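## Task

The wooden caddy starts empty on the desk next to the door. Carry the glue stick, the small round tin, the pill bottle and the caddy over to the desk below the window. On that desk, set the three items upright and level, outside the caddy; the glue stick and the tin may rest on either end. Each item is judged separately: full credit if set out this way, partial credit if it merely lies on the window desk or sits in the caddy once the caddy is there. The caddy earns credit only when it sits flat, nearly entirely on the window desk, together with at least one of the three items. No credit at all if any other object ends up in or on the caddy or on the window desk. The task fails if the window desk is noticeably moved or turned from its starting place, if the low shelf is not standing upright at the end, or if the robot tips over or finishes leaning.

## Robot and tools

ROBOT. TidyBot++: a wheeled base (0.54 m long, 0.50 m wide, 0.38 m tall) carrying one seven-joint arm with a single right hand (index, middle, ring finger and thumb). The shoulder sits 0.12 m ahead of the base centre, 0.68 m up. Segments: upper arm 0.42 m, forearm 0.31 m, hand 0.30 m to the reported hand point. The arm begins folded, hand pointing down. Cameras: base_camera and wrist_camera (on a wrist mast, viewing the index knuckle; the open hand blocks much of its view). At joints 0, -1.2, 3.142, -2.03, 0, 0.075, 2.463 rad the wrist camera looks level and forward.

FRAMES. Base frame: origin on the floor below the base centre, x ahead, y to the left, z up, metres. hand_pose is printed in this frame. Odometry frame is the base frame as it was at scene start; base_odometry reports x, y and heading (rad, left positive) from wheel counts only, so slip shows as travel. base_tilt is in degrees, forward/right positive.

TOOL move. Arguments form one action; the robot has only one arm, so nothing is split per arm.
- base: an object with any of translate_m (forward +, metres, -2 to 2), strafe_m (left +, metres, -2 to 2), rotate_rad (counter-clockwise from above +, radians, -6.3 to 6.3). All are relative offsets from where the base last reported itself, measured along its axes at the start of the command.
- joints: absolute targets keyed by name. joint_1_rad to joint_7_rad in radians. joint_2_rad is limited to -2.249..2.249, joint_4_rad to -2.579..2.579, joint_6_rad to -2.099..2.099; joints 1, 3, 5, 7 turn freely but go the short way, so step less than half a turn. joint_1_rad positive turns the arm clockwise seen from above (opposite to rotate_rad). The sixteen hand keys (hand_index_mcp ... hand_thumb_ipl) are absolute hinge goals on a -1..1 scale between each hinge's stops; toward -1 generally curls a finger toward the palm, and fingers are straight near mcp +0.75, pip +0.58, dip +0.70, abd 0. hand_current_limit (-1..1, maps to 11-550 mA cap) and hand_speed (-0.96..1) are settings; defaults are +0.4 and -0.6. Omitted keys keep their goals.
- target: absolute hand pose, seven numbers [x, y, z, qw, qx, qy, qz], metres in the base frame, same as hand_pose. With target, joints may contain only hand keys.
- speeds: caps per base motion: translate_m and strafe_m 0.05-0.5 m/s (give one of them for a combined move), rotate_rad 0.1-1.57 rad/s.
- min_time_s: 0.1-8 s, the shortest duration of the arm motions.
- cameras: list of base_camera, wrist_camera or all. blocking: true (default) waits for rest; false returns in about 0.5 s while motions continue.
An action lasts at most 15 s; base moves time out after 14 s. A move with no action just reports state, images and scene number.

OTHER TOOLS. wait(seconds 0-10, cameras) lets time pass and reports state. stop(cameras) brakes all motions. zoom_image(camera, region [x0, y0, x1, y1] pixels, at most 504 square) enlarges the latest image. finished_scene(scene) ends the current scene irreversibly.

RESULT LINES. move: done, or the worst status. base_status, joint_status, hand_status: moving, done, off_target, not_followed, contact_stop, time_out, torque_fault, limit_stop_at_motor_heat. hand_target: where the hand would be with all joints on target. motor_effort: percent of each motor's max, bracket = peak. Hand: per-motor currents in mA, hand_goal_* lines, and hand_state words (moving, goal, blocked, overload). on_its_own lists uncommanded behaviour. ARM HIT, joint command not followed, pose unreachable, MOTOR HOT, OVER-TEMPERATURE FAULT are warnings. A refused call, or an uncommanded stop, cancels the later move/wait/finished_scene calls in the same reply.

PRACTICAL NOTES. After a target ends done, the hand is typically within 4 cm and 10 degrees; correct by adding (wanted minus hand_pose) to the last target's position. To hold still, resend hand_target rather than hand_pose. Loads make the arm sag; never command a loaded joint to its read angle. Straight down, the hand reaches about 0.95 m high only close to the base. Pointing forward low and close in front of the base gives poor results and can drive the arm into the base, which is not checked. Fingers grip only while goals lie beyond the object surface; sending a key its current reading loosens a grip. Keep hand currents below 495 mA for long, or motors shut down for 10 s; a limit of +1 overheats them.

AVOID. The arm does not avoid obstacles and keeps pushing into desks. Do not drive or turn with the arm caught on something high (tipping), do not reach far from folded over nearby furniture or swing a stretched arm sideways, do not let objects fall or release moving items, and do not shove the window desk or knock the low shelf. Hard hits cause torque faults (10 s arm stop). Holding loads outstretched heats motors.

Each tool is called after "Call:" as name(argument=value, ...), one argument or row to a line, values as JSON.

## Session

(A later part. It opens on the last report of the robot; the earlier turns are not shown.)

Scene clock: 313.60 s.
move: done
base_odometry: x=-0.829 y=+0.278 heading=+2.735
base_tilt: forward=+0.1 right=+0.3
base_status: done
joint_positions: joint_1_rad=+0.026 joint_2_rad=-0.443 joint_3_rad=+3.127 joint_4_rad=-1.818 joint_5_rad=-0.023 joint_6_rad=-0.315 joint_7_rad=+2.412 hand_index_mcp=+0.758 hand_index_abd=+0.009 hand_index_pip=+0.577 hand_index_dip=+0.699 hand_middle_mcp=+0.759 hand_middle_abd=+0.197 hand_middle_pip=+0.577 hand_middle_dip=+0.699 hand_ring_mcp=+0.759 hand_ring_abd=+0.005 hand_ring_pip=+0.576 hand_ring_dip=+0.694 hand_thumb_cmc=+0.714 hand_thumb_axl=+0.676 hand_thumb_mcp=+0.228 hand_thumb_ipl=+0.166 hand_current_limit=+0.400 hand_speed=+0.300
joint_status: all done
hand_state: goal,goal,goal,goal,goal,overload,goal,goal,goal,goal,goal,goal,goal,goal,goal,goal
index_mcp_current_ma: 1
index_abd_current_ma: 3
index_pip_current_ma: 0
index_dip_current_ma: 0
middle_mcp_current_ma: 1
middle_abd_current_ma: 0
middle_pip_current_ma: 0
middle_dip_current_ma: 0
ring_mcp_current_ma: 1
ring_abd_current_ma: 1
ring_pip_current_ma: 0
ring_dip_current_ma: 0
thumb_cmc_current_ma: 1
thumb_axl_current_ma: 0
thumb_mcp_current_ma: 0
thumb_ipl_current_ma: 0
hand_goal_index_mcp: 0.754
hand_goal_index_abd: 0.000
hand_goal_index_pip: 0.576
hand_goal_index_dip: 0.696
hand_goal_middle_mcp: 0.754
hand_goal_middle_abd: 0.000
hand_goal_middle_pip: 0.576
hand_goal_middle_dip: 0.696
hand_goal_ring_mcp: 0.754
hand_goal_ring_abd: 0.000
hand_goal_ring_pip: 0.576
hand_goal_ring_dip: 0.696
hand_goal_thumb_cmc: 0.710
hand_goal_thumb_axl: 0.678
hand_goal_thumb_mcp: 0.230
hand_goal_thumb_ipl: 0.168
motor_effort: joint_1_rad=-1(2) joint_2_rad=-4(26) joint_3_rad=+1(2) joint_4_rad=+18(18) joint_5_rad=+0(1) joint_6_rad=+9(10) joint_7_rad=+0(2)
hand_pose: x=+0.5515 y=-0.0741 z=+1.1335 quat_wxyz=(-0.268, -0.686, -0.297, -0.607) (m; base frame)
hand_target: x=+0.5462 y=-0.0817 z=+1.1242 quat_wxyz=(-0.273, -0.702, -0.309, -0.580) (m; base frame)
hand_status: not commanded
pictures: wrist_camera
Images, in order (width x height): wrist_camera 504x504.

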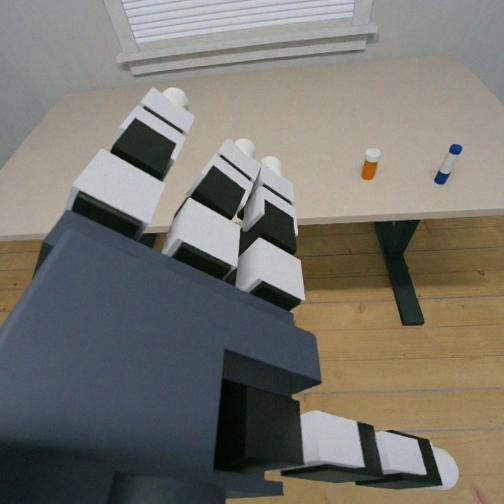

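Call:
move(
  base={"translate_m": 0.0, "strafe_m": -0.42, "rotate_rad": -1.565},
  joints={"joint_1_rad": -0.1, "joint_2_rad": -0.5, "joint_6_rad": -0.35},
  cameras=["wrist_camera"],
)

Call:
zoom_image(
  camera="wrist_camera",
  region=[290, 100, 504, 314],
)

Scene clock: 320.97 s.
move: done
base_odometry: x=-0.663 y=+0.664 heading=+1.169
base_tilt: forward=+0.1 right=+0.3
base_status: done
joint_positions: joint_1_rad=-0.086 joint_2_rad=-0.492 joint_3_rad=+3.127 joint_4_rad=-1.817 joint_5_rad=-0.023 joint_6_rad=-0.316 joint_7_rad=+2.413 hand_index_mcp=+0.759 hand_index_abd=+0.009 hand_index_pip=+0.577 hand_index_dip=+0.699 hand_middle_mcp=+0.760 hand_middle_abd=+0.197 hand_middle_pip=+0.577 hand_middle_dip=+0.699 hand_ring_mcp=+0.761 hand_ring_abd=+0.005 hand_ring_pip=+0.576 hand_ring_dip=+0.694 hand_thumb_cmc=+0.715 hand_thumb_axl=+0.676 hand_thumb_mcp=+0.228 hand_thumb_ipl=+0.166 hand_current_limit=+0.400 hand_speed=+0.300
joint_status: all done
hand_state: goal,goal,goal,goal,goal,overload,goal,goal,goal,goal,goal,goal,goal,goal,goal,goal
index_mcp_current_ma: 1
index_abd_current_ma: 3
index_pip_current_ma: 0
index_dip_current_ma: 0
middle_mcp_current_ma: 2
middle_abd_current_ma: 0
middle_pip_current_ma: 0
middle_dip_current_ma: 0
ring_mcp_current_ma: 2
ring_abd_current_ma: 1
ring_pip_current_ma: 0
ring_dip_current_ma: 0
thumb_cmc_current_ma: 1
thumb_axl_current_ma: 0
thumb_mcp_current_ma: 0
thumb_ipl_current_ma: 0
hand_goal_index_mcp: 0.754
hand_goal_index_abd: 0.000
hand_goal_index_pip: 0.576
hand_goal_index_dip: 0.696
hand_goal_middle_mcp: 0.754
hand_goal_middle_abd: 0.000
hand_goal_middle_pip: 0.576
hand_goal_middle_dip: 0.696
hand_goal_ring_mcp: 0.754
hand_goal_ring_abd: 0.000
hand_goal_ring_pip: 0.576
hand_goal_ring_dip: 0.696
hand_goal_thumb_cmc: 0.710
hand_goal_thumb_axl: 0.678
hand_goal_thumb_mcp: 0.230
hand_goal_thumb_ipl: 0.168
motor_effort: joint_1_rad=-1(2) joint_2_rad=-3(6) joint_3_rad=+1(4) joint_4_rad=+18(18) joint_5_rad=+0(1) joint_6_rad=+8(9) joint_7_rad=-1(1)
hand_pose: x=+0.5341 y=-0.0271 z=+1.1551 quat_wxyz=(-0.241, -0.653, -0.329, -0.638) (m; base frame)
hand_target: x=+0.5301 y=-0.0199 z=+1.1604 quat_wxyz=(-0.243, -0.648, -0.346, -0.634) (m; base frame)
hand_status: not commanded
pictures: wrist_camera
Images, in order (width x height): wrist_camera 504x504.

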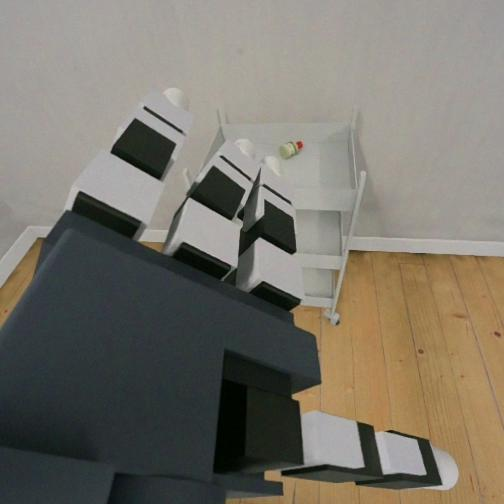

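Scaled by 2.355 from the camera's 504x504 image, which has a finer 720x720 frame.

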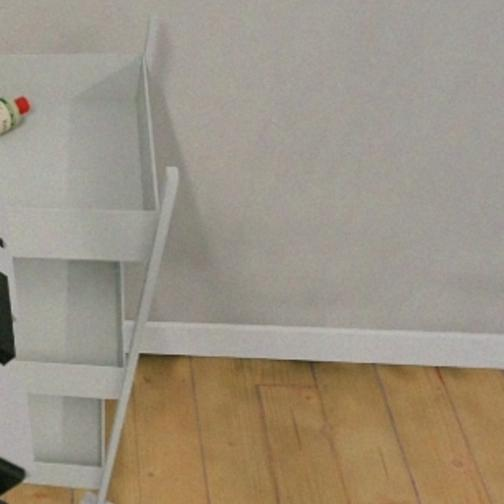

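Call:
move(
  base={"translate_m": 0.15},
  joints={"joint_1_rad": -0.45},
  cameras=["wrist_camera"],
)

Call:
zoom_image(
  camera="wrist_camera",
  region=[290, 60, 504, 274],
)

Scene clock: 323.40 s.
move: done
base_odometry: x=-0.604 y=+0.802 heading=+1.169
base_tilt: forward=+0.1 right=+0.3
base_status: done
joint_positions: joint_1_rad=-0.428 joint_2_rad=-0.493 joint_3_rad=+3.127 joint_4_rad=-1.816 joint_5_rad=-0.023 joint_6_rad=-0.316 joint_7_rad=+2.413 hand_index_mcp=+0.759 hand_index_abd=+0.009 hand_index_pip=+0.577 hand_index_dip=+0.699 hand_middle_mcp=+0.760 hand_middle_abd=+0.197 hand_middle_pip=+0.577 hand_middle_dip=+0.699 hand_ring_mcp=+0.761 hand_ring_abd=+0.005 hand_ring_pip=+0.576 hand_ring_dip=+0.694 hand_thumb_cmc=+0.715 hand_thumb_axl=+0.676 hand_thumb_mcp=+0.228 hand_thumb_ipl=+0.166 hand_current_limit=+0.400 hand_speed=+0.300
joint_status: all done
hand_state: goal,goal,goal,goal,goal,overload,goal,goal,goal,goal,goal,goal,goal,goal,goal,goal
index_mcp_current_ma: 1
index_abd_current_ma: 3
index_pip_current_ma: 0
index_dip_current_ma: 0
middle_mcp_current_ma: 2
middle_abd_current_ma: 0
middle_pip_current_ma: 0
middle_dip_current_ma: 0
ring_mcp_current_ma: 2
ring_abd_current_ma: 1
ring_pip_current_ma: 0
ring_dip_current_ma: 0
thumb_cmc_current_ma: 1
thumb_axl_current_ma: 0
thumb_mcp_current_ma: 0
thumb_ipl_current_ma: 0
hand_goal_index_mcp: 0.754
hand_goal_index_abd: 0.000
hand_goal_index_pip: 0.576
hand_goal_index_dip: 0.696
hand_goal_middle_mcp: 0.754
hand_goal_middle_abd: 0.000
hand_goal_middle_pip: 0.576
hand_goal_middle_dip: 0.696
hand_goal_ring_mcp: 0.754
hand_goal_ring_abd: 0.000
hand_goal_ring_pip: 0.576
hand_goal_ring_dip: 0.696
hand_goal_thumb_cmc: 0.710
hand_goal_thumb_axl: 0.678
hand_goal_thumb_mcp: 0.230
hand_goal_thumb_ipl: 0.168
motor_effort: joint_1_rad=+0(2) joint_2_rad=-3(6) joint_3_rad=+1(2) joint_4_rad=+18(19) joint_5_rad=+0(1) joint_6_rad=+9(9) joint_7_rad=-1(1)
hand_pose: x=+0.5189 y=+0.1137 z=+1.1557 quat_wxyz=(-0.128, -0.588, -0.435, -0.670) (m; base frame)
hand_target: x=+0.5120 y=+0.1223 z=+1.1604 quat_wxyz=(-0.129, -0.578, -0.453, -0.666) (m; base frame)
hand_status: not commanded
pictures: wrist_camera
Images, in order (width x height): wrist_camera 504x504.

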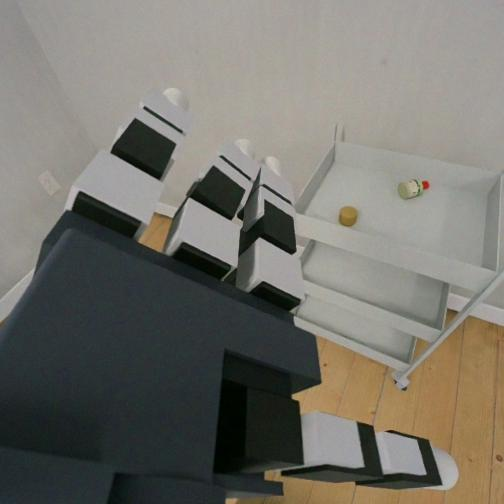

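Scaled by 2.355 from the camera's 504x504 image, which has a finer 720x720 frame.

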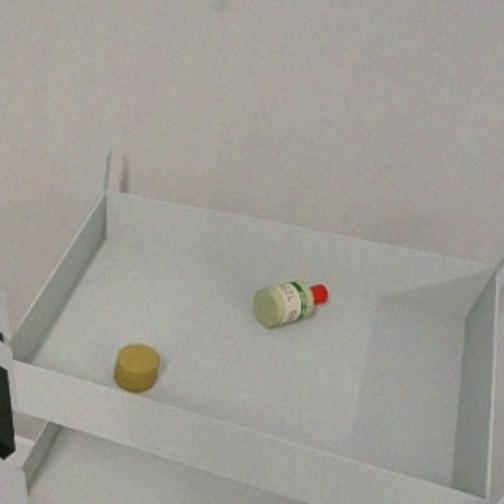

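Call:
move(
  base={"translate_m": 0.4, "strafe_m": 0.15},
  joints={"joint_1_rad": -0.25, "joint_2_rad": -0.4, "joint_4_rad": -1.9, "joint_6_rad": -0.2},
  cameras=["wrist_camera"],
)

Call:
zoom_image(
  camera="wrist_camera",
  region=[290, 140, 504, 354],
)

Scene clock: 349.20 s.
move: done
base_odometry: x=-0.586 y=+1.229 heading=+1.169
base_tilt: forward=+0.1 right=+0.3
base_status: done
joint_positions: joint_1_rad=-0.270 joint_2_rad=-0.404 joint_3_rad=+3.127 joint_4_rad=-1.884 joint_5_rad=-0.023 joint_6_rad=-0.278 joint_7_rad=+2.413 hand_index_mcp=+0.759 hand_index_abd=+0.009 hand_index_pip=+0.577 hand_index_dip=+0.699 hand_middle_mcp=+0.760 hand_middle_abd=+0.197 hand_middle_pip=+0.577 hand_middle_dip=+0.699 hand_ring_mcp=+0.761 hand_ring_abd=+0.005 hand_ring_pip=+0.576 hand_ring_dip=+0.694 hand_thumb_cmc=+0.715 hand_thumb_axl=+0.676 hand_thumb_mcp=+0.228 hand_thumb_ipl=+0.166 hand_current_limit=+0.400 hand_speed=+0.300
joint_status: all done
hand_state: goal,goal,goal,goal,goal,overload,goal,goal,goal,goal,goal,goal,goal,goal,goal,goal
index_mcp_current_ma: 1
index_abd_current_ma: 3
index_pip_current_ma: 0
index_dip_current_ma: 0
middle_mcp_current_ma: 2
middle_abd_current_ma: 0
middle_pip_current_ma: 0
middle_dip_current_ma: 0
ring_mcp_current_ma: 2
ring_abd_current_ma: 1
ring_pip_current_ma: 0
ring_dip_current_ma: 0
thumb_cmc_current_ma: 1
thumb_axl_current_ma: 0
thumb_mcp_current_ma: 0
thumb_ipl_current_ma: 0
hand_goal_index_mcp: 0.754
hand_goal_index_abd: 0.000
hand_goal_index_pip: 0.576
hand_goal_index_dip: 0.696
hand_goal_middle_mcp: 0.754
hand_goal_middle_abd: 0.000
hand_goal_middle_pip: 0.576
hand_goal_middle_dip: 0.696
hand_goal_ring_mcp: 0.754
hand_goal_ring_abd: 0.000
hand_goal_ring_pip: 0.576
hand_goal_ring_dip: 0.696
hand_goal_thumb_cmc: 0.710
hand_goal_thumb_axl: 0.678
hand_goal_thumb_mcp: 0.230
hand_goal_thumb_ipl: 0.168
motor_effort: joint_1_rad=-1(2) joint_2_rad=-5(8) joint_3_rad=+0(2) joint_4_rad=+18(19) joint_5_rad=+0(1) joint_6_rad=+8(10) joint_7_rad=-1(1)
hand_pose: x=+0.5732 y=+0.0602 z=+1.0872 quat_wxyz=(-0.169, -0.654, -0.407, -0.615) (m; base frame)
hand_target: x=+0.5764 y=+0.0521 z=+1.1014 quat_wxyz=(-0.190, -0.636, -0.400, -0.632) (m; base frame)
hand_status: not commanded
pictures: wrist_camera
Images, in order (width x height): wrist_camera 504x504.

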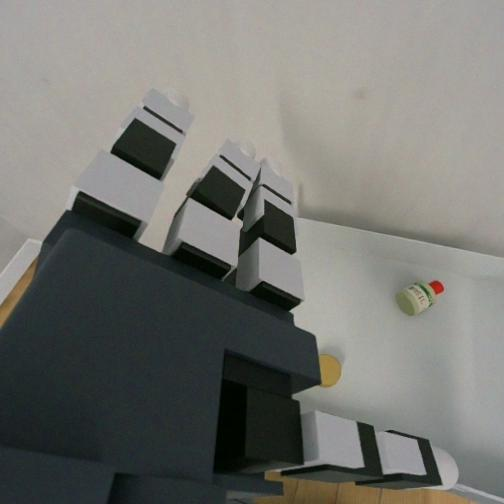

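Scaled by 2.355 from the camera's 504x504 image, which has a finer 720x720 frame.

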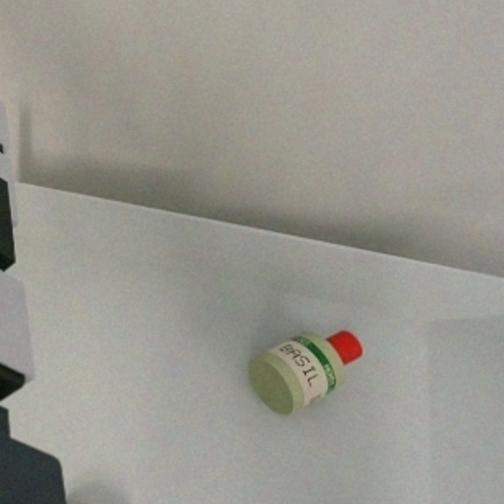

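Call:
move(
  joints={"joint_1_rad": -0.02, "joint_2_rad": 0.2, "joint_4_rad": -1.0, "joint_6_rad": -1.7, "joint_7_rad": 3.19, "hand_middle_mcp": -0.6, "hand_index_abd": 0.13, "hand_ring_abd": -0.13},
  min_time_s=2.5,
  cameras=["wrist_camera"],
)

Scene clock: 361.63 s.
move: done
base_odometry: x=-0.586 y=+1.229 heading=+1.169
base_tilt: forward=+0.1 right=+0.3
base_status: not commanded
joint_positions: joint_1_rad=-0.042 joint_2_rad=+0.179 joint_3_rad=+3.127 joint_4_rad=-1.018 joint_5_rad=-0.023 joint_6_rad=-1.626 joint_7_rad=+3.142 hand_index_mcp=+0.759 hand_index_abd=+0.130 hand_index_pip=+0.577 hand_index_dip=+0.699 hand_middle_mcp=-0.593 hand_middle_abd=+0.205 hand_middle_pip=+0.577 hand_middle_dip=+0.699 hand_ring_mcp=+0.761 hand_ring_abd=-0.125 hand_ring_pip=+0.576 hand_ring_dip=+0.694 hand_thumb_cmc=+0.715 hand_thumb_axl=+0.676 hand_thumb_mcp=+0.228 hand_thumb_ipl=+0.166 hand_current_limit=+0.400 hand_speed=+0.300
joint_status: all done
hand_state: goal,goal,goal,goal,goal,overload,goal,goal,goal,goal,goal,goal,goal,goal,goal,goal
index_mcp_current_ma: 1
index_abd_current_ma: 0
index_pip_current_ma: 0
index_dip_current_ma: 0
middle_mcp_current_ma: 2
middle_abd_current_ma: 0
middle_pip_current_ma: 0
middle_dip_current_ma: 0
ring_mcp_current_ma: 2
ring_abd_current_ma: 1
ring_pip_current_ma: 0
ring_dip_current_ma: 0
thumb_cmc_current_ma: 1
thumb_axl_current_ma: 0
thumb_mcp_current_ma: 0
thumb_ipl_current_ma: 0
hand_goal_index_mcp: 0.754
hand_goal_index_abd: 0.130
hand_goal_index_pip: 0.576
hand_goal_index_dip: 0.696
hand_goal_middle_mcp: -0.600
hand_goal_middle_abd: 0.000
hand_goal_middle_pip: 0.576
hand_goal_middle_dip: 0.696
hand_goal_ring_mcp: 0.754
hand_goal_ring_abd: -0.130
hand_goal_ring_pip: 0.576
hand_goal_ring_dip: 0.696
hand_goal_thumb_cmc: 0.710
hand_goal_thumb_axl: 0.678
hand_goal_thumb_mcp: 0.230
hand_goal_thumb_ipl: 0.168
motor_effort: joint_1_rad=-1(2) joint_2_rad=-20(21) joint_3_rad=+0(1) joint_4_rad=+14(19) joint_5_rad=+0(1) joint_6_rad=+3(10) joint_7_rad=-1(1)
hand_pose: x=+0.6617 y=+0.0156 z=+0.9508 quat_wxyz=(-0.100, -0.676, -0.719, -0.124) (m; base frame)
hand_target: x=+0.6512 y=+0.0113 z=+0.9355 quat_wxyz=(-0.072, -0.670, -0.732, -0.099) (m; base frame)
hand_status: not commanded
pictures: wrist_camera
Images, in order (width x height): wrist_camera 504x504.

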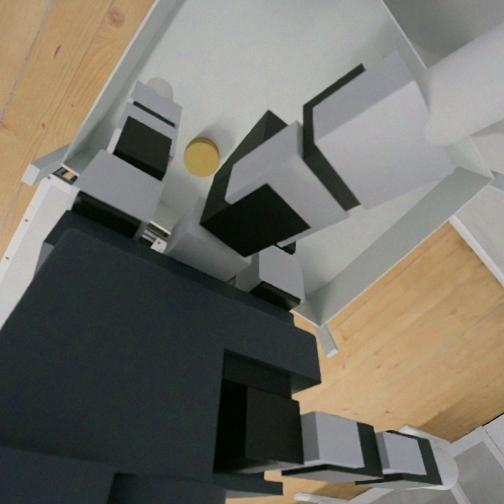

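Call:
move(
  joints={"joint_1_rad": 0.015, "joint_2_rad": 0.37, "joint_4_rad": -0.99, "joint_6_rad": -1.865},
  min_time_s=1.5,
  cameras=["wrist_camera"],
)

Scene clock: 370.97 s.
move: done
base_odometry: x=-0.586 y=+1.229 heading=+1.169
base_tilt: forward=+0.1 right=+0.3
base_status: not commanded
joint_positions: joint_1_rad=-0.008 joint_2_rad=+0.348 joint_3_rad=+3.127 joint_4_rad=-1.007 joint_5_rad=-0.023 joint_6_rad=-1.793 joint_7_rad=+3.143 hand_index_mcp=+0.755 hand_index_abd=+0.130 hand_index_pip=+0.577 hand_index_dip=+0.699 hand_middle_mcp=-0.593 hand_middle_abd=+0.205 hand_middle_pip=+0.577 hand_middle_dip=+0.699 hand_ring_mcp=+0.755 hand_ring_abd=-0.125 hand_ring_pip=+0.576 hand_ring_dip=+0.694 hand_thumb_cmc=+0.713 hand_thumb_axl=+0.676 hand_thumb_mcp=+0.228 hand_thumb_ipl=+0.166 hand_current_limit=+0.400 hand_speed=+0.300
joint_status: all done
hand_state: goal,goal,goal,goal,goal,overload,goal,goal,goal,goal,goal,goal,goal,goal,goal,goal
index_mcp_current_ma: 0
index_abd_current_ma: 0
index_pip_current_ma: 0
index_dip_current_ma: 0
middle_mcp_current_ma: 2
middle_abd_current_ma: 0
middle_pip_current_ma: 0
middle_dip_current_ma: 0
ring_mcp_current_ma: 0
ring_abd_current_ma: 1
ring_pip_current_ma: 0
ring_dip_current_ma: 0
thumb_cmc_current_ma: 0
thumb_axl_current_ma: 0
thumb_mcp_current_ma: 0
thumb_ipl_current_ma: 0
hand_goal_index_mcp: 0.754
hand_goal_index_abd: 0.130
hand_goal_index_pip: 0.576
hand_goal_index_dip: 0.696
hand_goal_middle_mcp: -0.600
hand_goal_middle_abd: 0.000
hand_goal_middle_pip: 0.576
hand_goal_middle_dip: 0.696
hand_goal_ring_mcp: 0.754
hand_goal_ring_abd: -0.130
hand_goal_ring_pip: 0.576
hand_goal_ring_dip: 0.696
hand_goal_thumb_cmc: 0.710
hand_goal_thumb_axl: 0.678
hand_goal_thumb_mcp: 0.230
hand_goal_thumb_ipl: 0.168
motor_effort: joint_1_rad=-1(2) joint_2_rad=-23(25) joint_3_rad=+0(1) joint_4_rad=+14(15) joint_5_rad=+0(0) joint_6_rad=+0(5) joint_7_rad=-1(1)
hand_pose: x=+0.6528 y=-0.0035 z=+0.8426 quat_wxyz=(+0.012, -0.697, -0.717, -0.008) (m; base frame)
hand_target: x=+0.6391 y=-0.0075 z=+0.8319 quat_wxyz=(+0.045, -0.687, -0.725, +0.013) (m; base frame)
hand_status: not commanded
pictures: wrist_camera
Images, in order (width x height): wrist_camera 504x504.

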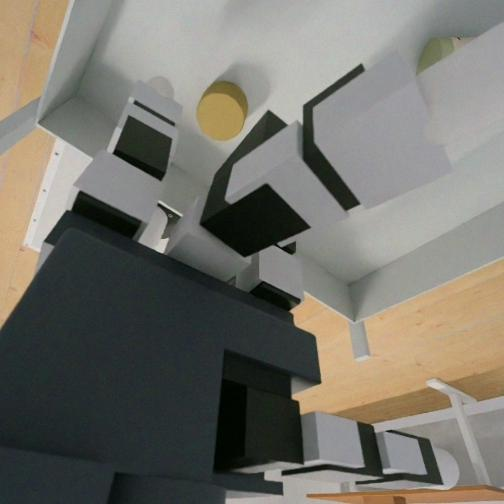

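Call:
move(
  base={"strafe_m": 0.006},
  joints={"joint_2_rad": 0.36, "joint_4_rad": -1.14, "joint_6_rad": -1.62},
  min_time_s=1.5,
  cameras=["wrist_camera"],
)

Scene clock: 379.97 s.
move: done
base_odometry: x=-0.591 y=+1.231 heading=+1.169
base_tilt: forward=+0.1 right=+0.3
base_status: done
joint_positions: joint_1_rad=-0.003 joint_2_rad=+0.348 joint_3_rad=+3.127 joint_4_rad=-1.122 joint_5_rad=-0.023 joint_6_rad=-1.691 joint_7_rad=+3.143 hand_index_mcp=+0.755 hand_index_abd=+0.130 hand_index_pip=+0.577 hand_index_dip=+0.699 hand_middle_mcp=-0.593 hand_middle_abd=+0.205 hand_middle_pip=+0.577 hand_middle_dip=+0.699 hand_ring_mcp=+0.755 hand_ring_abd=-0.126 hand_ring_pip=+0.576 hand_ring_dip=+0.694 hand_thumb_cmc=+0.712 hand_thumb_axl=+0.676 hand_thumb_mcp=+0.228 hand_thumb_ipl=+0.166 hand_current_limit=+0.400 hand_speed=+0.300
joint_status: all done
hand_state: goal,goal,goal,goal,goal,overload,goal,goal,goal,goal,goal,goal,goal,goal,goal,goal
index_mcp_current_ma: 0
index_abd_current_ma: 0
index_pip_current_ma: 0
index_dip_current_ma: 0
middle_mcp_current_ma: 3
middle_abd_current_ma: 0
middle_pip_current_ma: 0
middle_dip_current_ma: 0
ring_mcp_current_ma: 0
ring_abd_current_ma: 1
ring_pip_current_ma: 0
ring_dip_current_ma: 0
thumb_cmc_current_ma: 0
thumb_axl_current_ma: 0
thumb_mcp_current_ma: 0
thumb_ipl_current_ma: 0
hand_goal_index_mcp: 0.754
hand_goal_index_abd: 0.130
hand_goal_index_pip: 0.576
hand_goal_index_dip: 0.696
hand_goal_middle_mcp: -0.600
hand_goal_middle_abd: 0.000
hand_goal_middle_pip: 0.576
hand_goal_middle_dip: 0.696
hand_goal_ring_mcp: 0.754
hand_goal_ring_abd: -0.130
hand_goal_ring_pip: 0.576
hand_goal_ring_dip: 0.696
hand_goal_thumb_cmc: 0.710
hand_goal_thumb_axl: 0.678
hand_goal_thumb_mcp: 0.230
hand_goal_thumb_ipl: 0.168
motor_effort: joint_1_rad=-1(2) joint_2_rad=-23(25) joint_3_rad=+0(1) joint_4_rad=+13(15) joint_5_rad=+0(1) joint_6_rad=+0(2) joint_7_rad=-1(1)
hand_pose: x=+0.6545 y=-0.0058 z=+0.8059 quat_wxyz=(+0.016, -0.700, -0.714, -0.003) (m; base frame)
hand_target: x=+0.6732 y=-0.0078 z=+0.7979 quat_wxyz=(+0.007, -0.690, -0.723, -0.023) (m; base frame)
hand_status: not commanded
pictures: wrist_camera
Images, in order (width x height): wrist_camera 504x504.

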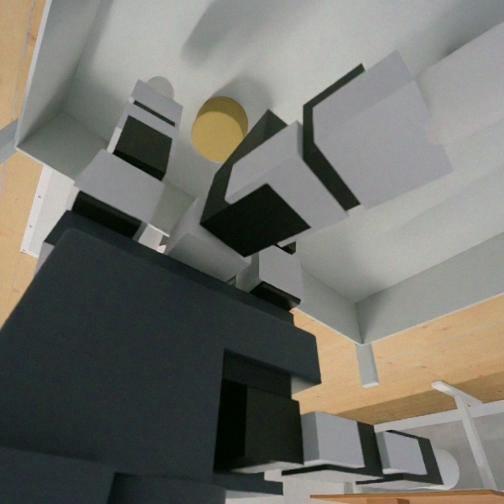

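Call:
move(
  base={"strafe_m": 0.003, "translate_m": -0.002},
  joints={"joint_2_rad": 0.345, "joint_4_rad": -1.25, "joint_6_rad": -1.50},
  min_time_s=1.5,
  cameras=["wrist_camera"],
)

Scene clock: 384.07 s.
move: done
base_odometry: x=-0.595 y=+1.231 heading=+1.168
base_tilt: forward=+0.1 right=+0.3
base_status: done
joint_positions: joint_1_rad=-0.002 joint_2_rad=+0.330 joint_3_rad=+3.127 joint_4_rad=-1.212 joint_5_rad=-0.023 joint_6_rad=-1.582 joint_7_rad=+3.143 hand_index_mcp=+0.774 hand_index_abd=+0.131 hand_index_pip=+0.590 hand_index_dip=+0.704 hand_middle_mcp=-0.592 hand_middle_abd=+0.205 hand_middle_pip=+0.577 hand_middle_dip=+0.699 hand_ring_mcp=+0.755 hand_ring_abd=-0.126 hand_ring_pip=+0.576 hand_ring_dip=+0.694 hand_thumb_cmc=+0.712 hand_thumb_axl=+0.676 hand_thumb_mcp=+0.227 hand_thumb_ipl=+0.166 hand_current_limit=+0.400 hand_speed=+0.300
joint_status: all done
hand_state: blocked,goal,goal,goal,goal,overload,goal,goal,goal,goal,goal,goal,goal,goal,goal,goal
index_mcp_current_ma: 14
index_abd_current_ma: 0
index_pip_current_ma: 7
index_dip_current_ma: 3
middle_mcp_current_ma: 3
middle_abd_current_ma: 0
middle_pip_current_ma: 0
middle_dip_current_ma: 0
ring_mcp_current_ma: 0
ring_abd_current_ma: 1
ring_pip_current_ma: 0
ring_dip_current_ma: 0
thumb_cmc_current_ma: 0
thumb_axl_current_ma: 0
thumb_mcp_current_ma: -1
thumb_ipl_current_ma: 0
hand_goal_index_mcp: 0.754
hand_goal_index_abd: 0.130
hand_goal_index_pip: 0.576
hand_goal_index_dip: 0.696
hand_goal_middle_mcp: -0.600
hand_goal_middle_abd: 0.000
hand_goal_middle_pip: 0.576
hand_goal_middle_dip: 0.696
hand_goal_ring_mcp: 0.754
hand_goal_ring_abd: -0.130
hand_goal_ring_pip: 0.576
hand_goal_ring_dip: 0.696
hand_goal_thumb_cmc: 0.710
hand_goal_thumb_axl: 0.678
hand_goal_thumb_mcp: 0.230
hand_goal_thumb_ipl: 0.168
motor_effort: joint_1_rad=+0(2) joint_2_rad=-18(27) joint_3_rad=+0(1) joint_4_rad=+11(14) joint_5_rad=+0(1) joint_6_rad=+1(2) joint_7_rad=-1(1)
hand_pose: x=+0.6597 y=-0.0063 z=+0.7886 quat_wxyz=(+0.004, -0.701, -0.713, -0.016) (m; base frame)
hand_target: x=+0.6754 y=-0.0081 z=+0.7726 quat_wxyz=(-0.002, -0.692, -0.722, -0.032) (m; base frame)
hand_status: not commanded
pictures: wrist_camera
Images, in order (width x height): wrist_camera 504x504.

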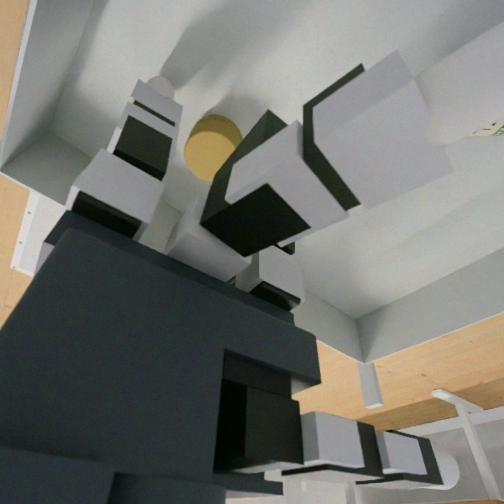

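Call:
move(
  joints={"joint_2_rad": 0.325, "joint_4_rad": -1.215, "joint_6_rad": -1.53},
  min_time_s=1,
  cameras=["wrist_camera"],
)

Scene clock: 387.07 s.
move: done
base_odometry: x=-0.595 y=+1.231 heading=+1.168
base_tilt: forward=+0.1 right=+0.3
base_status: not commanded
joint_positions: joint_1_rad=-0.002 joint_2_rad=+0.329 joint_3_rad=+3.127 joint_4_rad=-1.212 joint_5_rad=-0.023 joint_6_rad=-1.582 joint_7_rad=+3.143 hand_index_mcp=+0.775 hand_index_abd=+0.131 hand_index_pip=+0.591 hand_index_dip=+0.705 hand_middle_mcp=-0.592 hand_middle_abd=+0.205 hand_middle_pip=+0.577 hand_middle_dip=+0.699 hand_ring_mcp=+0.755 hand_ring_abd=-0.126 hand_ring_pip=+0.576 hand_ring_dip=+0.694 hand_thumb_cmc=+0.712 hand_thumb_axl=+0.676 hand_thumb_mcp=+0.227 hand_thumb_ipl=+0.166 hand_current_limit=+0.400 hand_speed=+0.300
joint_status: all done
hand_state: blocked,goal,goal,goal,goal,overload,goal,goal,goal,goal,goal,goal,goal,goal,goal,goal
index_mcp_current_ma: 15
index_abd_current_ma: 0
index_pip_current_ma: 7
index_dip_current_ma: 3
middle_mcp_current_ma: 3
middle_abd_current_ma: 0
middle_pip_current_ma: 0
middle_dip_current_ma: 0
ring_mcp_current_ma: 0
ring_abd_current_ma: 1
ring_pip_current_ma: 0
ring_dip_current_ma: 0
thumb_cmc_current_ma: 0
thumb_axl_current_ma: 0
thumb_mcp_current_ma: -1
thumb_ipl_current_ma: 0
hand_goal_index_mcp: 0.754
hand_goal_index_abd: 0.130
hand_goal_index_pip: 0.576
hand_goal_index_dip: 0.696
hand_goal_middle_mcp: -0.600
hand_goal_middle_abd: 0.000
hand_goal_middle_pip: 0.576
hand_goal_middle_dip: 0.696
hand_goal_ring_mcp: 0.754
hand_goal_ring_abd: -0.130
hand_goal_ring_pip: 0.576
hand_goal_ring_dip: 0.696
hand_goal_thumb_cmc: 0.710
hand_goal_thumb_axl: 0.678
hand_goal_thumb_mcp: 0.230
hand_goal_thumb_ipl: 0.168
motor_effort: joint_1_rad=-1(1) joint_2_rad=-20(22) joint_3_rad=+0(0) joint_4_rad=+12(14) joint_5_rad=+0(1) joint_6_rad=+2(3) joint_7_rad=-1(1)
hand_pose: x=+0.6598 y=-0.0063 z=+0.7890 quat_wxyz=(+0.003, -0.701, -0.713, -0.016) (m; base frame)
hand_target: x=+0.6748 y=-0.0080 z=+0.7952 quat_wxyz=(-0.011, -0.691, -0.722, -0.040) (m; base frame)
hand_status: not commanded
pictures: wrist_camera
Images, in order (width x height): wrist_camera 504x504.

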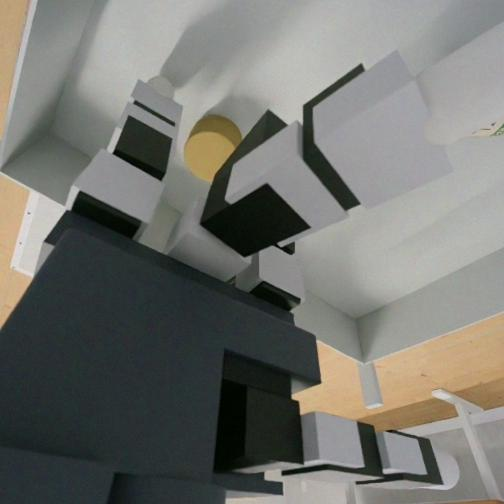

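Call:
move(
  joints={"joint_2_rad": 0.303},
  min_time_s=0.8,
)

Call:
move(
  base={"strafe_m": 0.005, "translate_m": -0.004},
  cameras=["wrist_camera"],
)

Scene clock: 390.23 s.
move: done
base_odometry: x=-0.595 y=+1.231 heading=+1.168
base_tilt: forward=+0.1 right=+0.3
base_status: not commanded
joint_positions: joint_1_rad=-0.002 joint_2_rad=+0.324 joint_3_rad=+3.127 joint_4_rad=-1.212 joint_5_rad=-0.023 joint_6_rad=-1.582 joint_7_rad=+3.143 hand_index_mcp=+0.755 hand_index_abd=+0.131 hand_index_pip=+0.578 hand_index_dip=+0.699 hand_middle_mcp=-0.592 hand_middle_abd=+0.205 hand_middle_pip=+0.577 hand_middle_dip=+0.699 hand_ring_mcp=+0.755 hand_ring_abd=-0.126 hand_ring_pip=+0.576 hand_ring_dip=+0.694 hand_thumb_cmc=+0.712 hand_thumb_axl=+0.676 hand_thumb_mcp=+0.227 hand_thumb_ipl=+0.166 hand_current_limit=+0.400 hand_speed=+0.300
joint_status: all done
hand_state: goal,goal,goal,goal,goal,overload,goal,goal,goal,goal,goal,goal,goal,goal,goal,goal
index_mcp_current_ma: 0
index_abd_current_ma: 0
index_pip_current_ma: 0
index_dip_current_ma: 0
middle_mcp_current_ma: 3
middle_abd_current_ma: 0
middle_pip_current_ma: 0
middle_dip_current_ma: 0
ring_mcp_current_ma: 0
ring_abd_current_ma: 1
ring_pip_current_ma: 0
ring_dip_current_ma: 0
thumb_cmc_current_ma: 0
thumb_axl_current_ma: 0
thumb_mcp_current_ma: -1
thumb_ipl_current_ma: 0
hand_goal_index_mcp: 0.754
hand_goal_index_abd: 0.130
hand_goal_index_pip: 0.576
hand_goal_index_dip: 0.696
hand_goal_middle_mcp: -0.600
hand_goal_middle_abd: 0.000
hand_goal_middle_pip: 0.576
hand_goal_middle_dip: 0.696
hand_goal_ring_mcp: 0.754
hand_goal_ring_abd: -0.130
hand_goal_ring_pip: 0.576
hand_goal_ring_dip: 0.696
hand_goal_thumb_cmc: 0.710
hand_goal_thumb_axl: 0.678
hand_goal_thumb_mcp: 0.230
hand_goal_thumb_ipl: 0.168
motor_effort: joint_1_rad=-1(1) joint_2_rad=-23(24) joint_3_rad=+0(1) joint_4_rad=+14(14) joint_5_rad=+0(1) joint_6_rad=+0(2) joint_7_rad=-1(1)
hand_pose: x=+0.6593 y=-0.0062 z=+0.7915 quat_wxyz=(+0.002, -0.701, -0.713, -0.018) (m; base frame)
hand_target: x=+0.6721 y=-0.0079 z=+0.8074 quat_wxyz=(-0.019, -0.690, -0.722, -0.048) (m; base frame)
hand_status: not commanded
pictures: none

Scene clock: 390.87 s.
move: done
base_odometry: x=-0.601 y=+1.229 heading=+1.168
base_tilt: forward=+0.1 right=+0.3
base_status: done
joint_positions: joint_1_rad=-0.001 joint_2_rad=+0.320 joint_3_rad=+3.127 joint_4_rad=-1.212 joint_5_rad=-0.023 joint_6_rad=-1.582 joint_7_rad=+3.143 hand_index_mcp=+0.755 hand_index_abd=+0.131 hand_index_pip=+0.578 hand_index_dip=+0.699 hand_middle_mcp=-0.592 hand_middle_abd=+0.205 hand_middle_pip=+0.577 hand_middle_dip=+0.699 hand_ring_mcp=+0.755 hand_ring_abd=-0.126 hand_ring_pip=+0.576 hand_ring_dip=+0.694 hand_thumb_cmc=+0.712 hand_thumb_axl=+0.676 hand_thumb_mcp=+0.227 hand_thumb_ipl=+0.166 hand_current_limit=+0.400 hand_speed=+0.300
joint_status: not commanded
hand_state: goal,goal,goal,goal,goal,overload,goal,goal,goal,goal,goal,goal,goal,goal,goal,goal
index_mcp_current_ma: 0
index_abd_current_ma: 0
index_pip_current_ma: 0
index_dip_current_ma: 0
middle_mcp_current_ma: 3
middle_abd_current_ma: 0
middle_pip_current_ma: 0
middle_dip_current_ma: 0
ring_mcp_current_ma: 0
ring_abd_current_ma: 1
ring_pip_current_ma: 0
ring_dip_current_ma: 0
thumb_cmc_current_ma: 0
thumb_axl_current_ma: 0
thumb_mcp_current_ma: -1
thumb_ipl_current_ma: 0
hand_goal_index_mcp: 0.754
hand_goal_index_abd: 0.130
hand_goal_index_pip: 0.576
hand_goal_index_dip: 0.696
hand_goal_middle_mcp: -0.600
hand_goal_middle_abd: 0.000
hand_goal_middle_pip: 0.576
hand_goal_middle_dip: 0.696
hand_goal_ring_mcp: 0.754
hand_goal_ring_abd: -0.130
hand_goal_ring_pip: 0.576
hand_goal_ring_dip: 0.696
hand_goal_thumb_cmc: 0.710
hand_goal_thumb_axl: 0.678
hand_goal_thumb_mcp: 0.230
hand_goal_thumb_ipl: 0.168
motor_effort: joint_1_rad=-1(2) joint_2_rad=-23(25) joint_3_rad=+0(1) joint_4_rad=+14(14) joint_5_rad=+0(1) joint_6_rad=+0(1) joint_7_rad=-1(1)
hand_pose: x=+0.6587 y=-0.0070 z=+0.7940 quat_wxyz=(+0.000, -0.701, -0.713, -0.020) (m; base frame)
hand_target: x=+0.6721 y=-0.0079 z=+0.8074 quat_wxyz=(-0.019, -0.690, -0.722, -0.048) (m; base frame)
hand_status: not commanded
pictures: wrist_camera
Images, in order (width x height): wrist_camera 504x504.

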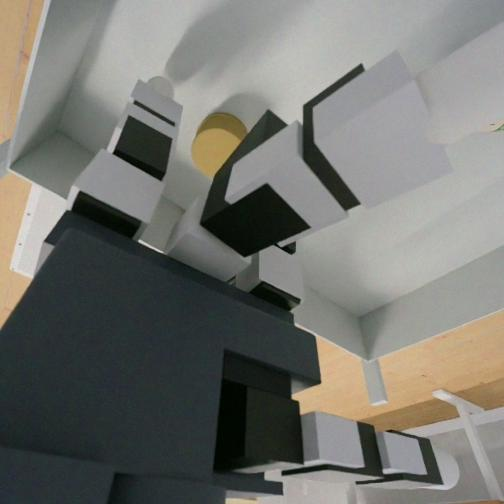

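Call:
move(
  joints={"hand_index_abd": -0.03, "hand_ring_abd": 0.03, "hand_speed": -0.8, "hand_current_limit": 0.0},
)

Call:
move(
  joints={"hand_index_abd": -0.1, "hand_ring_abd": 0.1},
  cameras=["wrist_camera"],
)

Scene clock: 393.03 s.
move: done
base_odometry: x=-0.601 y=+1.229 heading=+1.168
base_tilt: forward=+0.1 right=+0.3
base_status: not commanded
joint_positions: joint_1_rad=-0.001 joint_2_rad=+0.320 joint_3_rad=+3.127 joint_4_rad=-1.212 joint_5_rad=-0.023 joint_6_rad=-1.582 joint_7_rad=+3.143 hand_index_mcp=+0.755 hand_index_abd=-0.027 hand_index_pip=+0.578 hand_index_dip=+0.699 hand_middle_mcp=-0.592 hand_middle_abd=+0.205 hand_middle_pip=+0.577 hand_middle_dip=+0.699 hand_ring_mcp=+0.755 hand_ring_abd=+0.027 hand_ring_pip=+0.576 hand_ring_dip=+0.694 hand_thumb_cmc=+0.712 hand_thumb_axl=+0.676 hand_thumb_mcp=+0.227 hand_thumb_ipl=+0.166 hand_current_limit=+0.000 hand_speed=-0.800
joint_status: all done
hand_state: goal,goal,goal,goal,goal,overload,goal,goal,goal,goal,goal,goal,goal,goal,goal,goal
index_mcp_current_ma: 0
index_abd_current_ma: 0
index_pip_current_ma: 0
index_dip_current_ma: 0
middle_mcp_current_ma: 3
middle_abd_current_ma: 0
middle_pip_current_ma: 0
middle_dip_current_ma: 0
ring_mcp_current_ma: 0
ring_abd_current_ma: 0
ring_pip_current_ma: 0
ring_dip_current_ma: 0
thumb_cmc_current_ma: 0
thumb_axl_current_ma: 0
thumb_mcp_current_ma: -1
thumb_ipl_current_ma: 0
hand_goal_index_mcp: 0.754
hand_goal_index_abd: -0.030
hand_goal_index_pip: 0.576
hand_goal_index_dip: 0.696
hand_goal_middle_mcp: -0.600
hand_goal_middle_abd: 0.000
hand_goal_middle_pip: 0.576
hand_goal_middle_dip: 0.696
hand_goal_ring_mcp: 0.754
hand_goal_ring_abd: 0.030
hand_goal_ring_pip: 0.576
hand_goal_ring_dip: 0.696
hand_goal_thumb_cmc: 0.710
hand_goal_thumb_axl: 0.678
hand_goal_thumb_mcp: 0.230
hand_goal_thumb_ipl: 0.168
motor_effort: joint_1_rad=-1(1) joint_2_rad=-23(24) joint_3_rad=+0(1) joint_4_rad=+14(14) joint_5_rad=+0(0) joint_6_rad=+0(1) joint_7_rad=-1(1)
hand_pose: x=+0.6587 y=-0.0070 z=+0.7940 quat_wxyz=(+0.000, -0.701, -0.713, -0.020) (m; base frame)
hand_target: x=+0.6721 y=-0.0079 z=+0.8074 quat_wxyz=(-0.019, -0.690, -0.722, -0.048) (m; base frame)
hand_status: not commanded
pictures: none

Scene clock: 393.57 s.
move: done
base_odometry: x=-0.601 y=+1.229 heading=+1.168
base_tilt: forward=+0.1 right=+0.3
base_status: not commanded
joint_positions: joint_1_rad=-0.001 joint_2_rad=+0.320 joint_3_rad=+3.127 joint_4_rad=-1.212 joint_5_rad=-0.023 joint_6_rad=-1.582 joint_7_rad=+3.143 hand_index_mcp=+0.755 hand_index_abd=-0.096 hand_index_pip=+0.578 hand_index_dip=+0.699 hand_middle_mcp=-0.592 hand_middle_abd=+0.205 hand_middle_pip=+0.577 hand_middle_dip=+0.699 hand_ring_mcp=+0.755 hand_ring_abd=+0.096 hand_ring_pip=+0.576 hand_ring_dip=+0.694 hand_thumb_cmc=+0.712 hand_thumb_axl=+0.676 hand_thumb_mcp=+0.227 hand_thumb_ipl=+0.166 hand_current_limit=+0.000 hand_speed=-0.800
joint_status: all done
hand_state: goal,goal,goal,goal,goal,overload,goal,goal,goal,goal,goal,goal,goal,goal,goal,goal
index_mcp_current_ma: 0
index_abd_current_ma: 1
index_pip_current_ma: 0
index_dip_current_ma: 0
middle_mcp_current_ma: 3
middle_abd_current_ma: 0
middle_pip_current_ma: 0
middle_dip_current_ma: 0
ring_mcp_current_ma: 0
ring_abd_current_ma: -1
ring_pip_current_ma: 0
ring_dip_current_ma: 0
thumb_cmc_current_ma: 0
thumb_axl_current_ma: 0
thumb_mcp_current_ma: -1
thumb_ipl_current_ma: 0
hand_goal_index_mcp: 0.754
hand_goal_index_abd: -0.100
hand_goal_index_pip: 0.576
hand_goal_index_dip: 0.696
hand_goal_middle_mcp: -0.600
hand_goal_middle_abd: 0.000
hand_goal_middle_pip: 0.576
hand_goal_middle_dip: 0.696
hand_goal_ring_mcp: 0.754
hand_goal_ring_abd: 0.100
hand_goal_ring_pip: 0.576
hand_goal_ring_dip: 0.696
hand_goal_thumb_cmc: 0.710
hand_goal_thumb_axl: 0.678
hand_goal_thumb_mcp: 0.230
hand_goal_thumb_ipl: 0.168
motor_effort: joint_1_rad=-1(1) joint_2_rad=-24(24) joint_3_rad=+0(1) joint_4_rad=+14(14) joint_5_rad=+0(0) joint_6_rad=+0(0) joint_7_rad=-1(1)
hand_pose: x=+0.6587 y=-0.0070 z=+0.7940 quat_wxyz=(+0.000, -0.701, -0.713, -0.020) (m; base frame)
hand_target: x=+0.6721 y=-0.0079 z=+0.8074 quat_wxyz=(-0.019, -0.690, -0.722, -0.048) (m; base frame)
hand_status: not commanded
pictures: wrist_camera
Images, in order (width x height): wrist_camera 504x504.

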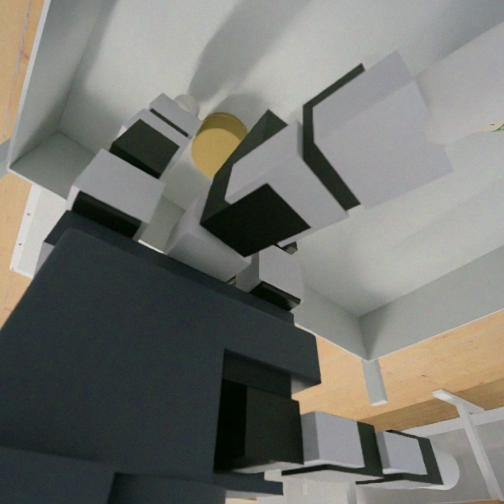

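Call:
move(
  joints={"hand_index_abd": -0.15, "hand_ring_abd": 0.15},
)

Call:
move(
  joints={"hand_index_abd": -0.2, "hand_ring_abd": 0.2},
  cameras=["wrist_camera"],
)

Scene clock: 394.87 s.
move: done
base_odometry: x=-0.601 y=+1.229 heading=+1.168
base_tilt: forward=+0.1 right=+0.3
base_status: not commanded
joint_positions: joint_1_rad=-0.001 joint_2_rad=+0.320 joint_3_rad=+3.127 joint_4_rad=-1.212 joint_5_rad=-0.023 joint_6_rad=-1.582 joint_7_rad=+3.143 hand_index_mcp=+0.755 hand_index_abd=-0.145 hand_index_pip=+0.578 hand_index_dip=+0.699 hand_middle_mcp=-0.592 hand_middle_abd=+0.205 hand_middle_pip=+0.577 hand_middle_dip=+0.699 hand_ring_mcp=+0.755 hand_ring_abd=+0.146 hand_ring_pip=+0.576 hand_ring_dip=+0.694 hand_thumb_cmc=+0.712 hand_thumb_axl=+0.676 hand_thumb_mcp=+0.227 hand_thumb_ipl=+0.166 hand_current_limit=+0.000 hand_speed=-0.800
joint_status: all done
hand_state: goal,goal,goal,goal,goal,overload,goal,goal,goal,goal,goal,goal,goal,goal,goal,goal
index_mcp_current_ma: 0
index_abd_current_ma: 1
index_pip_current_ma: 0
index_dip_current_ma: 0
middle_mcp_current_ma: 3
middle_abd_current_ma: 0
middle_pip_current_ma: 0
middle_dip_current_ma: 0
ring_mcp_current_ma: 0
ring_abd_current_ma: -1
ring_pip_current_ma: 0
ring_dip_current_ma: 0
thumb_cmc_current_ma: 0
thumb_axl_current_ma: 0
thumb_mcp_current_ma: -1
thumb_ipl_current_ma: 0
hand_goal_index_mcp: 0.754
hand_goal_index_abd: -0.150
hand_goal_index_pip: 0.576
hand_goal_index_dip: 0.696
hand_goal_middle_mcp: -0.600
hand_goal_middle_abd: 0.000
hand_goal_middle_pip: 0.576
hand_goal_middle_dip: 0.696
hand_goal_ring_mcp: 0.754
hand_goal_ring_abd: 0.150
hand_goal_ring_pip: 0.576
hand_goal_ring_dip: 0.696
hand_goal_thumb_cmc: 0.710
hand_goal_thumb_axl: 0.678
hand_goal_thumb_mcp: 0.230
hand_goal_thumb_ipl: 0.168
motor_effort: joint_1_rad=-1(1) joint_2_rad=-23(24) joint_3_rad=-1(1) joint_4_rad=+14(14) joint_5_rad=+0(0) joint_6_rad=+0(0) joint_7_rad=-1(1)
hand_pose: x=+0.6587 y=-0.0070 z=+0.7940 quat_wxyz=(+0.000, -0.701, -0.713, -0.020) (m; base frame)
hand_target: x=+0.6721 y=-0.0079 z=+0.8074 quat_wxyz=(-0.019, -0.690, -0.722, -0.048) (m; base frame)
hand_status: not commanded
pictures: none

Scene clock: 395.30 s.
move: off_target
base_odometry: x=-0.601 y=+1.229 heading=+1.168
base_tilt: forward=+0.1 right=+0.3
base_status: not commanded
joint_positions: joint_1_rad=-0.001 joint_2_rad=+0.320 joint_3_rad=+3.127 joint_4_rad=-1.212 joint_5_rad=-0.023 joint_6_rad=-1.582 joint_7_rad=+3.143 hand_index_mcp=+0.755 hand_index_abd=-0.158 hand_index_pip=+0.578 hand_index_dip=+0.699 hand_middle_mcp=-0.592 hand_middle_abd=+0.205 hand_middle_pip=+0.577 hand_middle_dip=+0.699 hand_ring_mcp=+0.755 hand_ring_abd=+0.157 hand_ring_pip=+0.576 hand_ring_dip=+0.694 hand_thumb_cmc=+0.712 hand_thumb_axl=+0.676 hand_thumb_mcp=+0.227 hand_thumb_ipl=+0.166 hand_current_limit=+0.000 hand_speed=-0.800
joint_status: hand_index_abd off_target (ended at -0.158, target -0.200); hand_ring_abd off_target (ended at +0.157, target +0.200)
hand_state: goal,blocked,goal,goal,goal,overload,goal,goal,goal,blocked,goal,goal,goal,goal,goal,goal
index_mcp_current_ma: 0
index_abd_current_ma: 35
index_pip_current_ma: 0
index_dip_current_ma: 0
middle_mcp_current_ma: 3
middle_abd_current_ma: 0
middle_pip_current_ma: 0
middle_dip_current_ma: 0
ring_mcp_current_ma: 0
ring_abd_current_ma: -36
ring_pip_current_ma: 0
ring_dip_current_ma: 0
thumb_cmc_current_ma: 0
thumb_axl_current_ma: 0
thumb_mcp_current_ma: -1
thumb_ipl_current_ma: 0
hand_goal_index_mcp: 0.754
hand_goal_index_abd: -0.200
hand_goal_index_pip: 0.576
hand_goal_index_dip: 0.696
hand_goal_middle_mcp: -0.600
hand_goal_middle_abd: 0.000
hand_goal_middle_pip: 0.576
hand_goal_middle_dip: 0.696
hand_goal_ring_mcp: 0.754
hand_goal_ring_abd: 0.200
hand_goal_ring_pip: 0.576
hand_goal_ring_dip: 0.696
hand_goal_thumb_cmc: 0.710
hand_goal_thumb_axl: 0.678
hand_goal_thumb_mcp: 0.230
hand_goal_thumb_ipl: 0.168
motor_effort: joint_1_rad=-1(1) joint_2_rad=-24(24) joint_3_rad=+0(1) joint_4_rad=+14(14) joint_5_rad=+0(0) joint_6_rad=+0(1) joint_7_rad=-1(1)
hand_pose: x=+0.6587 y=-0.0070 z=+0.7940 quat_wxyz=(+0.000, -0.701, -0.713, -0.020) (m; base frame)
hand_target: x=+0.6721 y=-0.0079 z=+0.8074 quat_wxyz=(-0.019, -0.690, -0.722, -0.048) (m; base frame)
hand_status: not commanded
pictures: wrist_camera
Images, in order (width x height): wrist_camera 504x504.

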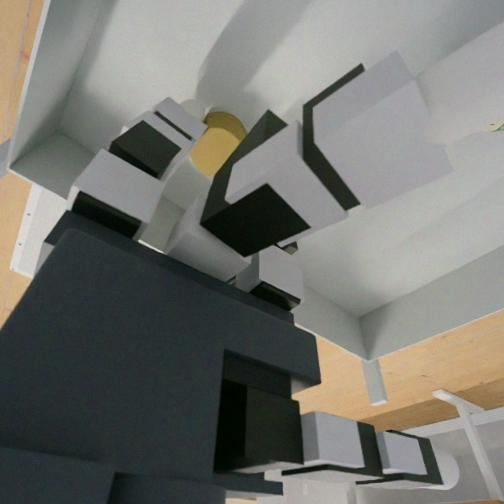

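Call:
move(
  joints={"hand_index_abd": -0.08, "hand_ring_abd": 0.08},
)

Call:
move(
  base={"translate_m": -0.009},
  speeds={"translate_m": 0.05},
)

Call:
move(
  joints={"hand_index_abd": -0.2, "hand_ring_abd": 0.2},
  cameras=["wrist_camera"],
)

Scene clock: 400.10 s.
move: done
base_odometry: x=-0.601 y=+1.229 heading=+1.168
base_tilt: forward=+0.1 right=+0.3
base_status: not commanded
joint_positions: joint_1_rad=-0.001 joint_2_rad=+0.320 joint_3_rad=+3.127 joint_4_rad=-1.212 joint_5_rad=-0.023 joint_6_rad=-1.582 joint_7_rad=+3.143 hand_index_mcp=+0.755 hand_index_abd=-0.082 hand_index_pip=+0.578 hand_index_dip=+0.699 hand_middle_mcp=-0.592 hand_middle_abd=+0.205 hand_middle_pip=+0.577 hand_middle_dip=+0.699 hand_ring_mcp=+0.755 hand_ring_abd=+0.083 hand_ring_pip=+0.576 hand_ring_dip=+0.694 hand_thumb_cmc=+0.712 hand_thumb_axl=+0.676 hand_thumb_mcp=+0.227 hand_thumb_ipl=+0.166 hand_current_limit=+0.000 hand_speed=-0.800
joint_status: all done
hand_state: goal,goal,goal,goal,goal,overload,goal,goal,goal,goal,goal,goal,goal,goal,goal,goal
index_mcp_current_ma: 0
index_abd_current_ma: 0
index_pip_current_ma: 0
index_dip_current_ma: 0
middle_mcp_current_ma: 3
middle_abd_current_ma: 0
middle_pip_current_ma: 0
middle_dip_current_ma: 0
ring_mcp_current_ma: 0
ring_abd_current_ma: 0
ring_pip_current_ma: 0
ring_dip_current_ma: 0
thumb_cmc_current_ma: 0
thumb_axl_current_ma: 0
thumb_mcp_current_ma: -1
thumb_ipl_current_ma: 0
hand_goal_index_mcp: 0.754
hand_goal_index_abd: -0.080
hand_goal_index_pip: 0.576
hand_goal_index_dip: 0.696
hand_goal_middle_mcp: -0.600
hand_goal_middle_abd: 0.000
hand_goal_middle_pip: 0.576
hand_goal_middle_dip: 0.696
hand_goal_ring_mcp: 0.754
hand_goal_ring_abd: 0.080
hand_goal_ring_pip: 0.576
hand_goal_ring_dip: 0.696
hand_goal_thumb_cmc: 0.710
hand_goal_thumb_axl: 0.678
hand_goal_thumb_mcp: 0.230
hand_goal_thumb_ipl: 0.168
motor_effort: joint_1_rad=-1(1) joint_2_rad=-23(24) joint_3_rad=+0(1) joint_4_rad=+14(14) joint_5_rad=+0(0) joint_6_rad=+0(1) joint_7_rad=-1(1)
hand_pose: x=+0.6587 y=-0.0070 z=+0.7940 quat_wxyz=(+0.000, -0.701, -0.713, -0.020) (m; base frame)
hand_target: x=+0.6721 y=-0.0079 z=+0.8074 quat_wxyz=(-0.019, -0.690, -0.722, -0.048) (m; base frame)
hand_status: not commanded
pictures: none

Scene clock: 400.73 s.
move: done
base_odometry: x=-0.604 y=+1.221 heading=+1.168
base_tilt: forward=+0.1 right=+0.3
base_status: done
joint_positions: joint_1_rad=-0.001 joint_2_rad=+0.314 joint_3_rad=+3.127 joint_4_rad=-1.212 joint_5_rad=-0.023 joint_6_rad=-1.582 joint_7_rad=+3.143 hand_index_mcp=+0.755 hand_index_abd=-0.082 hand_index_pip=+0.578 hand_index_dip=+0.699 hand_middle_mcp=-0.592 hand_middle_abd=+0.205 hand_middle_pip=+0.577 hand_middle_dip=+0.699 hand_ring_mcp=+0.754 hand_ring_abd=+0.083 hand_ring_pip=+0.576 hand_ring_dip=+0.694 hand_thumb_cmc=+0.712 hand_thumb_axl=+0.676 hand_thumb_mcp=+0.227 hand_thumb_ipl=+0.166 hand_current_limit=+0.000 hand_speed=-0.800
joint_status: not commanded
hand_state: goal,goal,goal,goal,goal,overload,goal,goal,goal,goal,goal,goal,goal,goal,goal,goal
index_mcp_current_ma: 0
index_abd_current_ma: 0
index_pip_current_ma: 0
index_dip_current_ma: 0
middle_mcp_current_ma: 3
middle_abd_current_ma: 0
middle_pip_current_ma: 0
middle_dip_current_ma: 0
ring_mcp_current_ma: 0
ring_abd_current_ma: 0
ring_pip_current_ma: 0
ring_dip_current_ma: 0
thumb_cmc_current_ma: 0
thumb_axl_current_ma: 0
thumb_mcp_current_ma: -1
thumb_ipl_current_ma: 0
hand_goal_index_mcp: 0.754
hand_goal_index_abd: -0.080
hand_goal_index_pip: 0.576
hand_goal_index_dip: 0.696
hand_goal_middle_mcp: -0.600
hand_goal_middle_abd: 0.000
hand_goal_middle_pip: 0.576
hand_goal_middle_dip: 0.696
hand_goal_ring_mcp: 0.754
hand_goal_ring_abd: 0.080
hand_goal_ring_pip: 0.576
hand_goal_ring_dip: 0.696
hand_goal_thumb_cmc: 0.710
hand_goal_thumb_axl: 0.678
hand_goal_thumb_mcp: 0.230
hand_goal_thumb_ipl: 0.168
motor_effort: joint_1_rad=+0(1) joint_2_rad=-24(26) joint_3_rad=+0(1) joint_4_rad=+14(14) joint_5_rad=+0(1) joint_6_rad=+0(1) joint_7_rad=-1(1)
hand_pose: x=+0.6581 y=-0.0070 z=+0.7971 quat_wxyz=(-0.002, -0.701, -0.713, -0.022) (m; base frame)
hand_target: x=+0.6721 y=-0.0079 z=+0.8074 quat_wxyz=(-0.019, -0.690, -0.722, -0.048) (m; base frame)
hand_status: not commanded
pictures: none

Scene clock: 401.27 s.
move: off_target
base_odometry: x=-0.604 y=+1.221 heading=+1.168
base_tilt: forward=+0.1 right=+0.3
base_status: not commanded
joint_positions: joint_1_rad=-0.001 joint_2_rad=+0.314 joint_3_rad=+3.127 joint_4_rad=-1.212 joint_5_rad=-0.023 joint_6_rad=-1.582 joint_7_rad=+3.143 hand_index_mcp=+0.755 hand_index_abd=-0.146 hand_index_pip=+0.578 hand_index_dip=+0.699 hand_middle_mcp=-0.592 hand_middle_abd=+0.205 hand_middle_pip=+0.577 hand_middle_dip=+0.699 hand_ring_mcp=+0.754 hand_ring_abd=+0.145 hand_ring_pip=+0.576 hand_ring_dip=+0.694 hand_thumb_cmc=+0.712 hand_thumb_axl=+0.676 hand_thumb_mcp=+0.227 hand_thumb_ipl=+0.166 hand_current_limit=+0.000 hand_speed=-0.800
joint_status: hand_index_abd off_target (ended at -0.146, target -0.200); hand_ring_abd off_target (ended at +0.145, target +0.200)
hand_state: goal,blocked,goal,goal,goal,overload,goal,goal,goal,blocked,goal,goal,goal,goal,goal,goal
index_mcp_current_ma: 0
index_abd_current_ma: 54
index_pip_current_ma: 0
index_dip_current_ma: 0
middle_mcp_current_ma: 3
middle_abd_current_ma: 0
middle_pip_current_ma: 0
middle_dip_current_ma: 0
ring_mcp_current_ma: 0
ring_abd_current_ma: -57
ring_pip_current_ma: 0
ring_dip_current_ma: 0
thumb_cmc_current_ma: 0
thumb_axl_current_ma: 0
thumb_mcp_current_ma: -1
thumb_ipl_current_ma: 0
hand_goal_index_mcp: 0.754
hand_goal_index_abd: -0.200
hand_goal_index_pip: 0.576
hand_goal_index_dip: 0.696
hand_goal_middle_mcp: -0.600
hand_goal_middle_abd: 0.000
hand_goal_middle_pip: 0.576
hand_goal_middle_dip: 0.696
hand_goal_ring_mcp: 0.754
hand_goal_ring_abd: 0.200
hand_goal_ring_pip: 0.576
hand_goal_ring_dip: 0.696
hand_goal_thumb_cmc: 0.710
hand_goal_thumb_axl: 0.678
hand_goal_thumb_mcp: 0.230
hand_goal_thumb_ipl: 0.168
motor_effort: joint_1_rad=-1(1) joint_2_rad=-23(24) joint_3_rad=+0(0) joint_4_rad=+14(14) joint_5_rad=+0(0) joint_6_rad=+1(1) joint_7_rad=+0(1)
hand_pose: x=+0.6581 y=-0.0070 z=+0.7971 quat_wxyz=(-0.002, -0.701, -0.713, -0.022) (m; base frame)
hand_target: x=+0.6721 y=-0.0079 z=+0.8074 quat_wxyz=(-0.019, -0.690, -0.722, -0.048) (m; base frame)
hand_status: not commanded
pictures: wrist_camera
Images, in order (width x height): wrist_camera 504x504.

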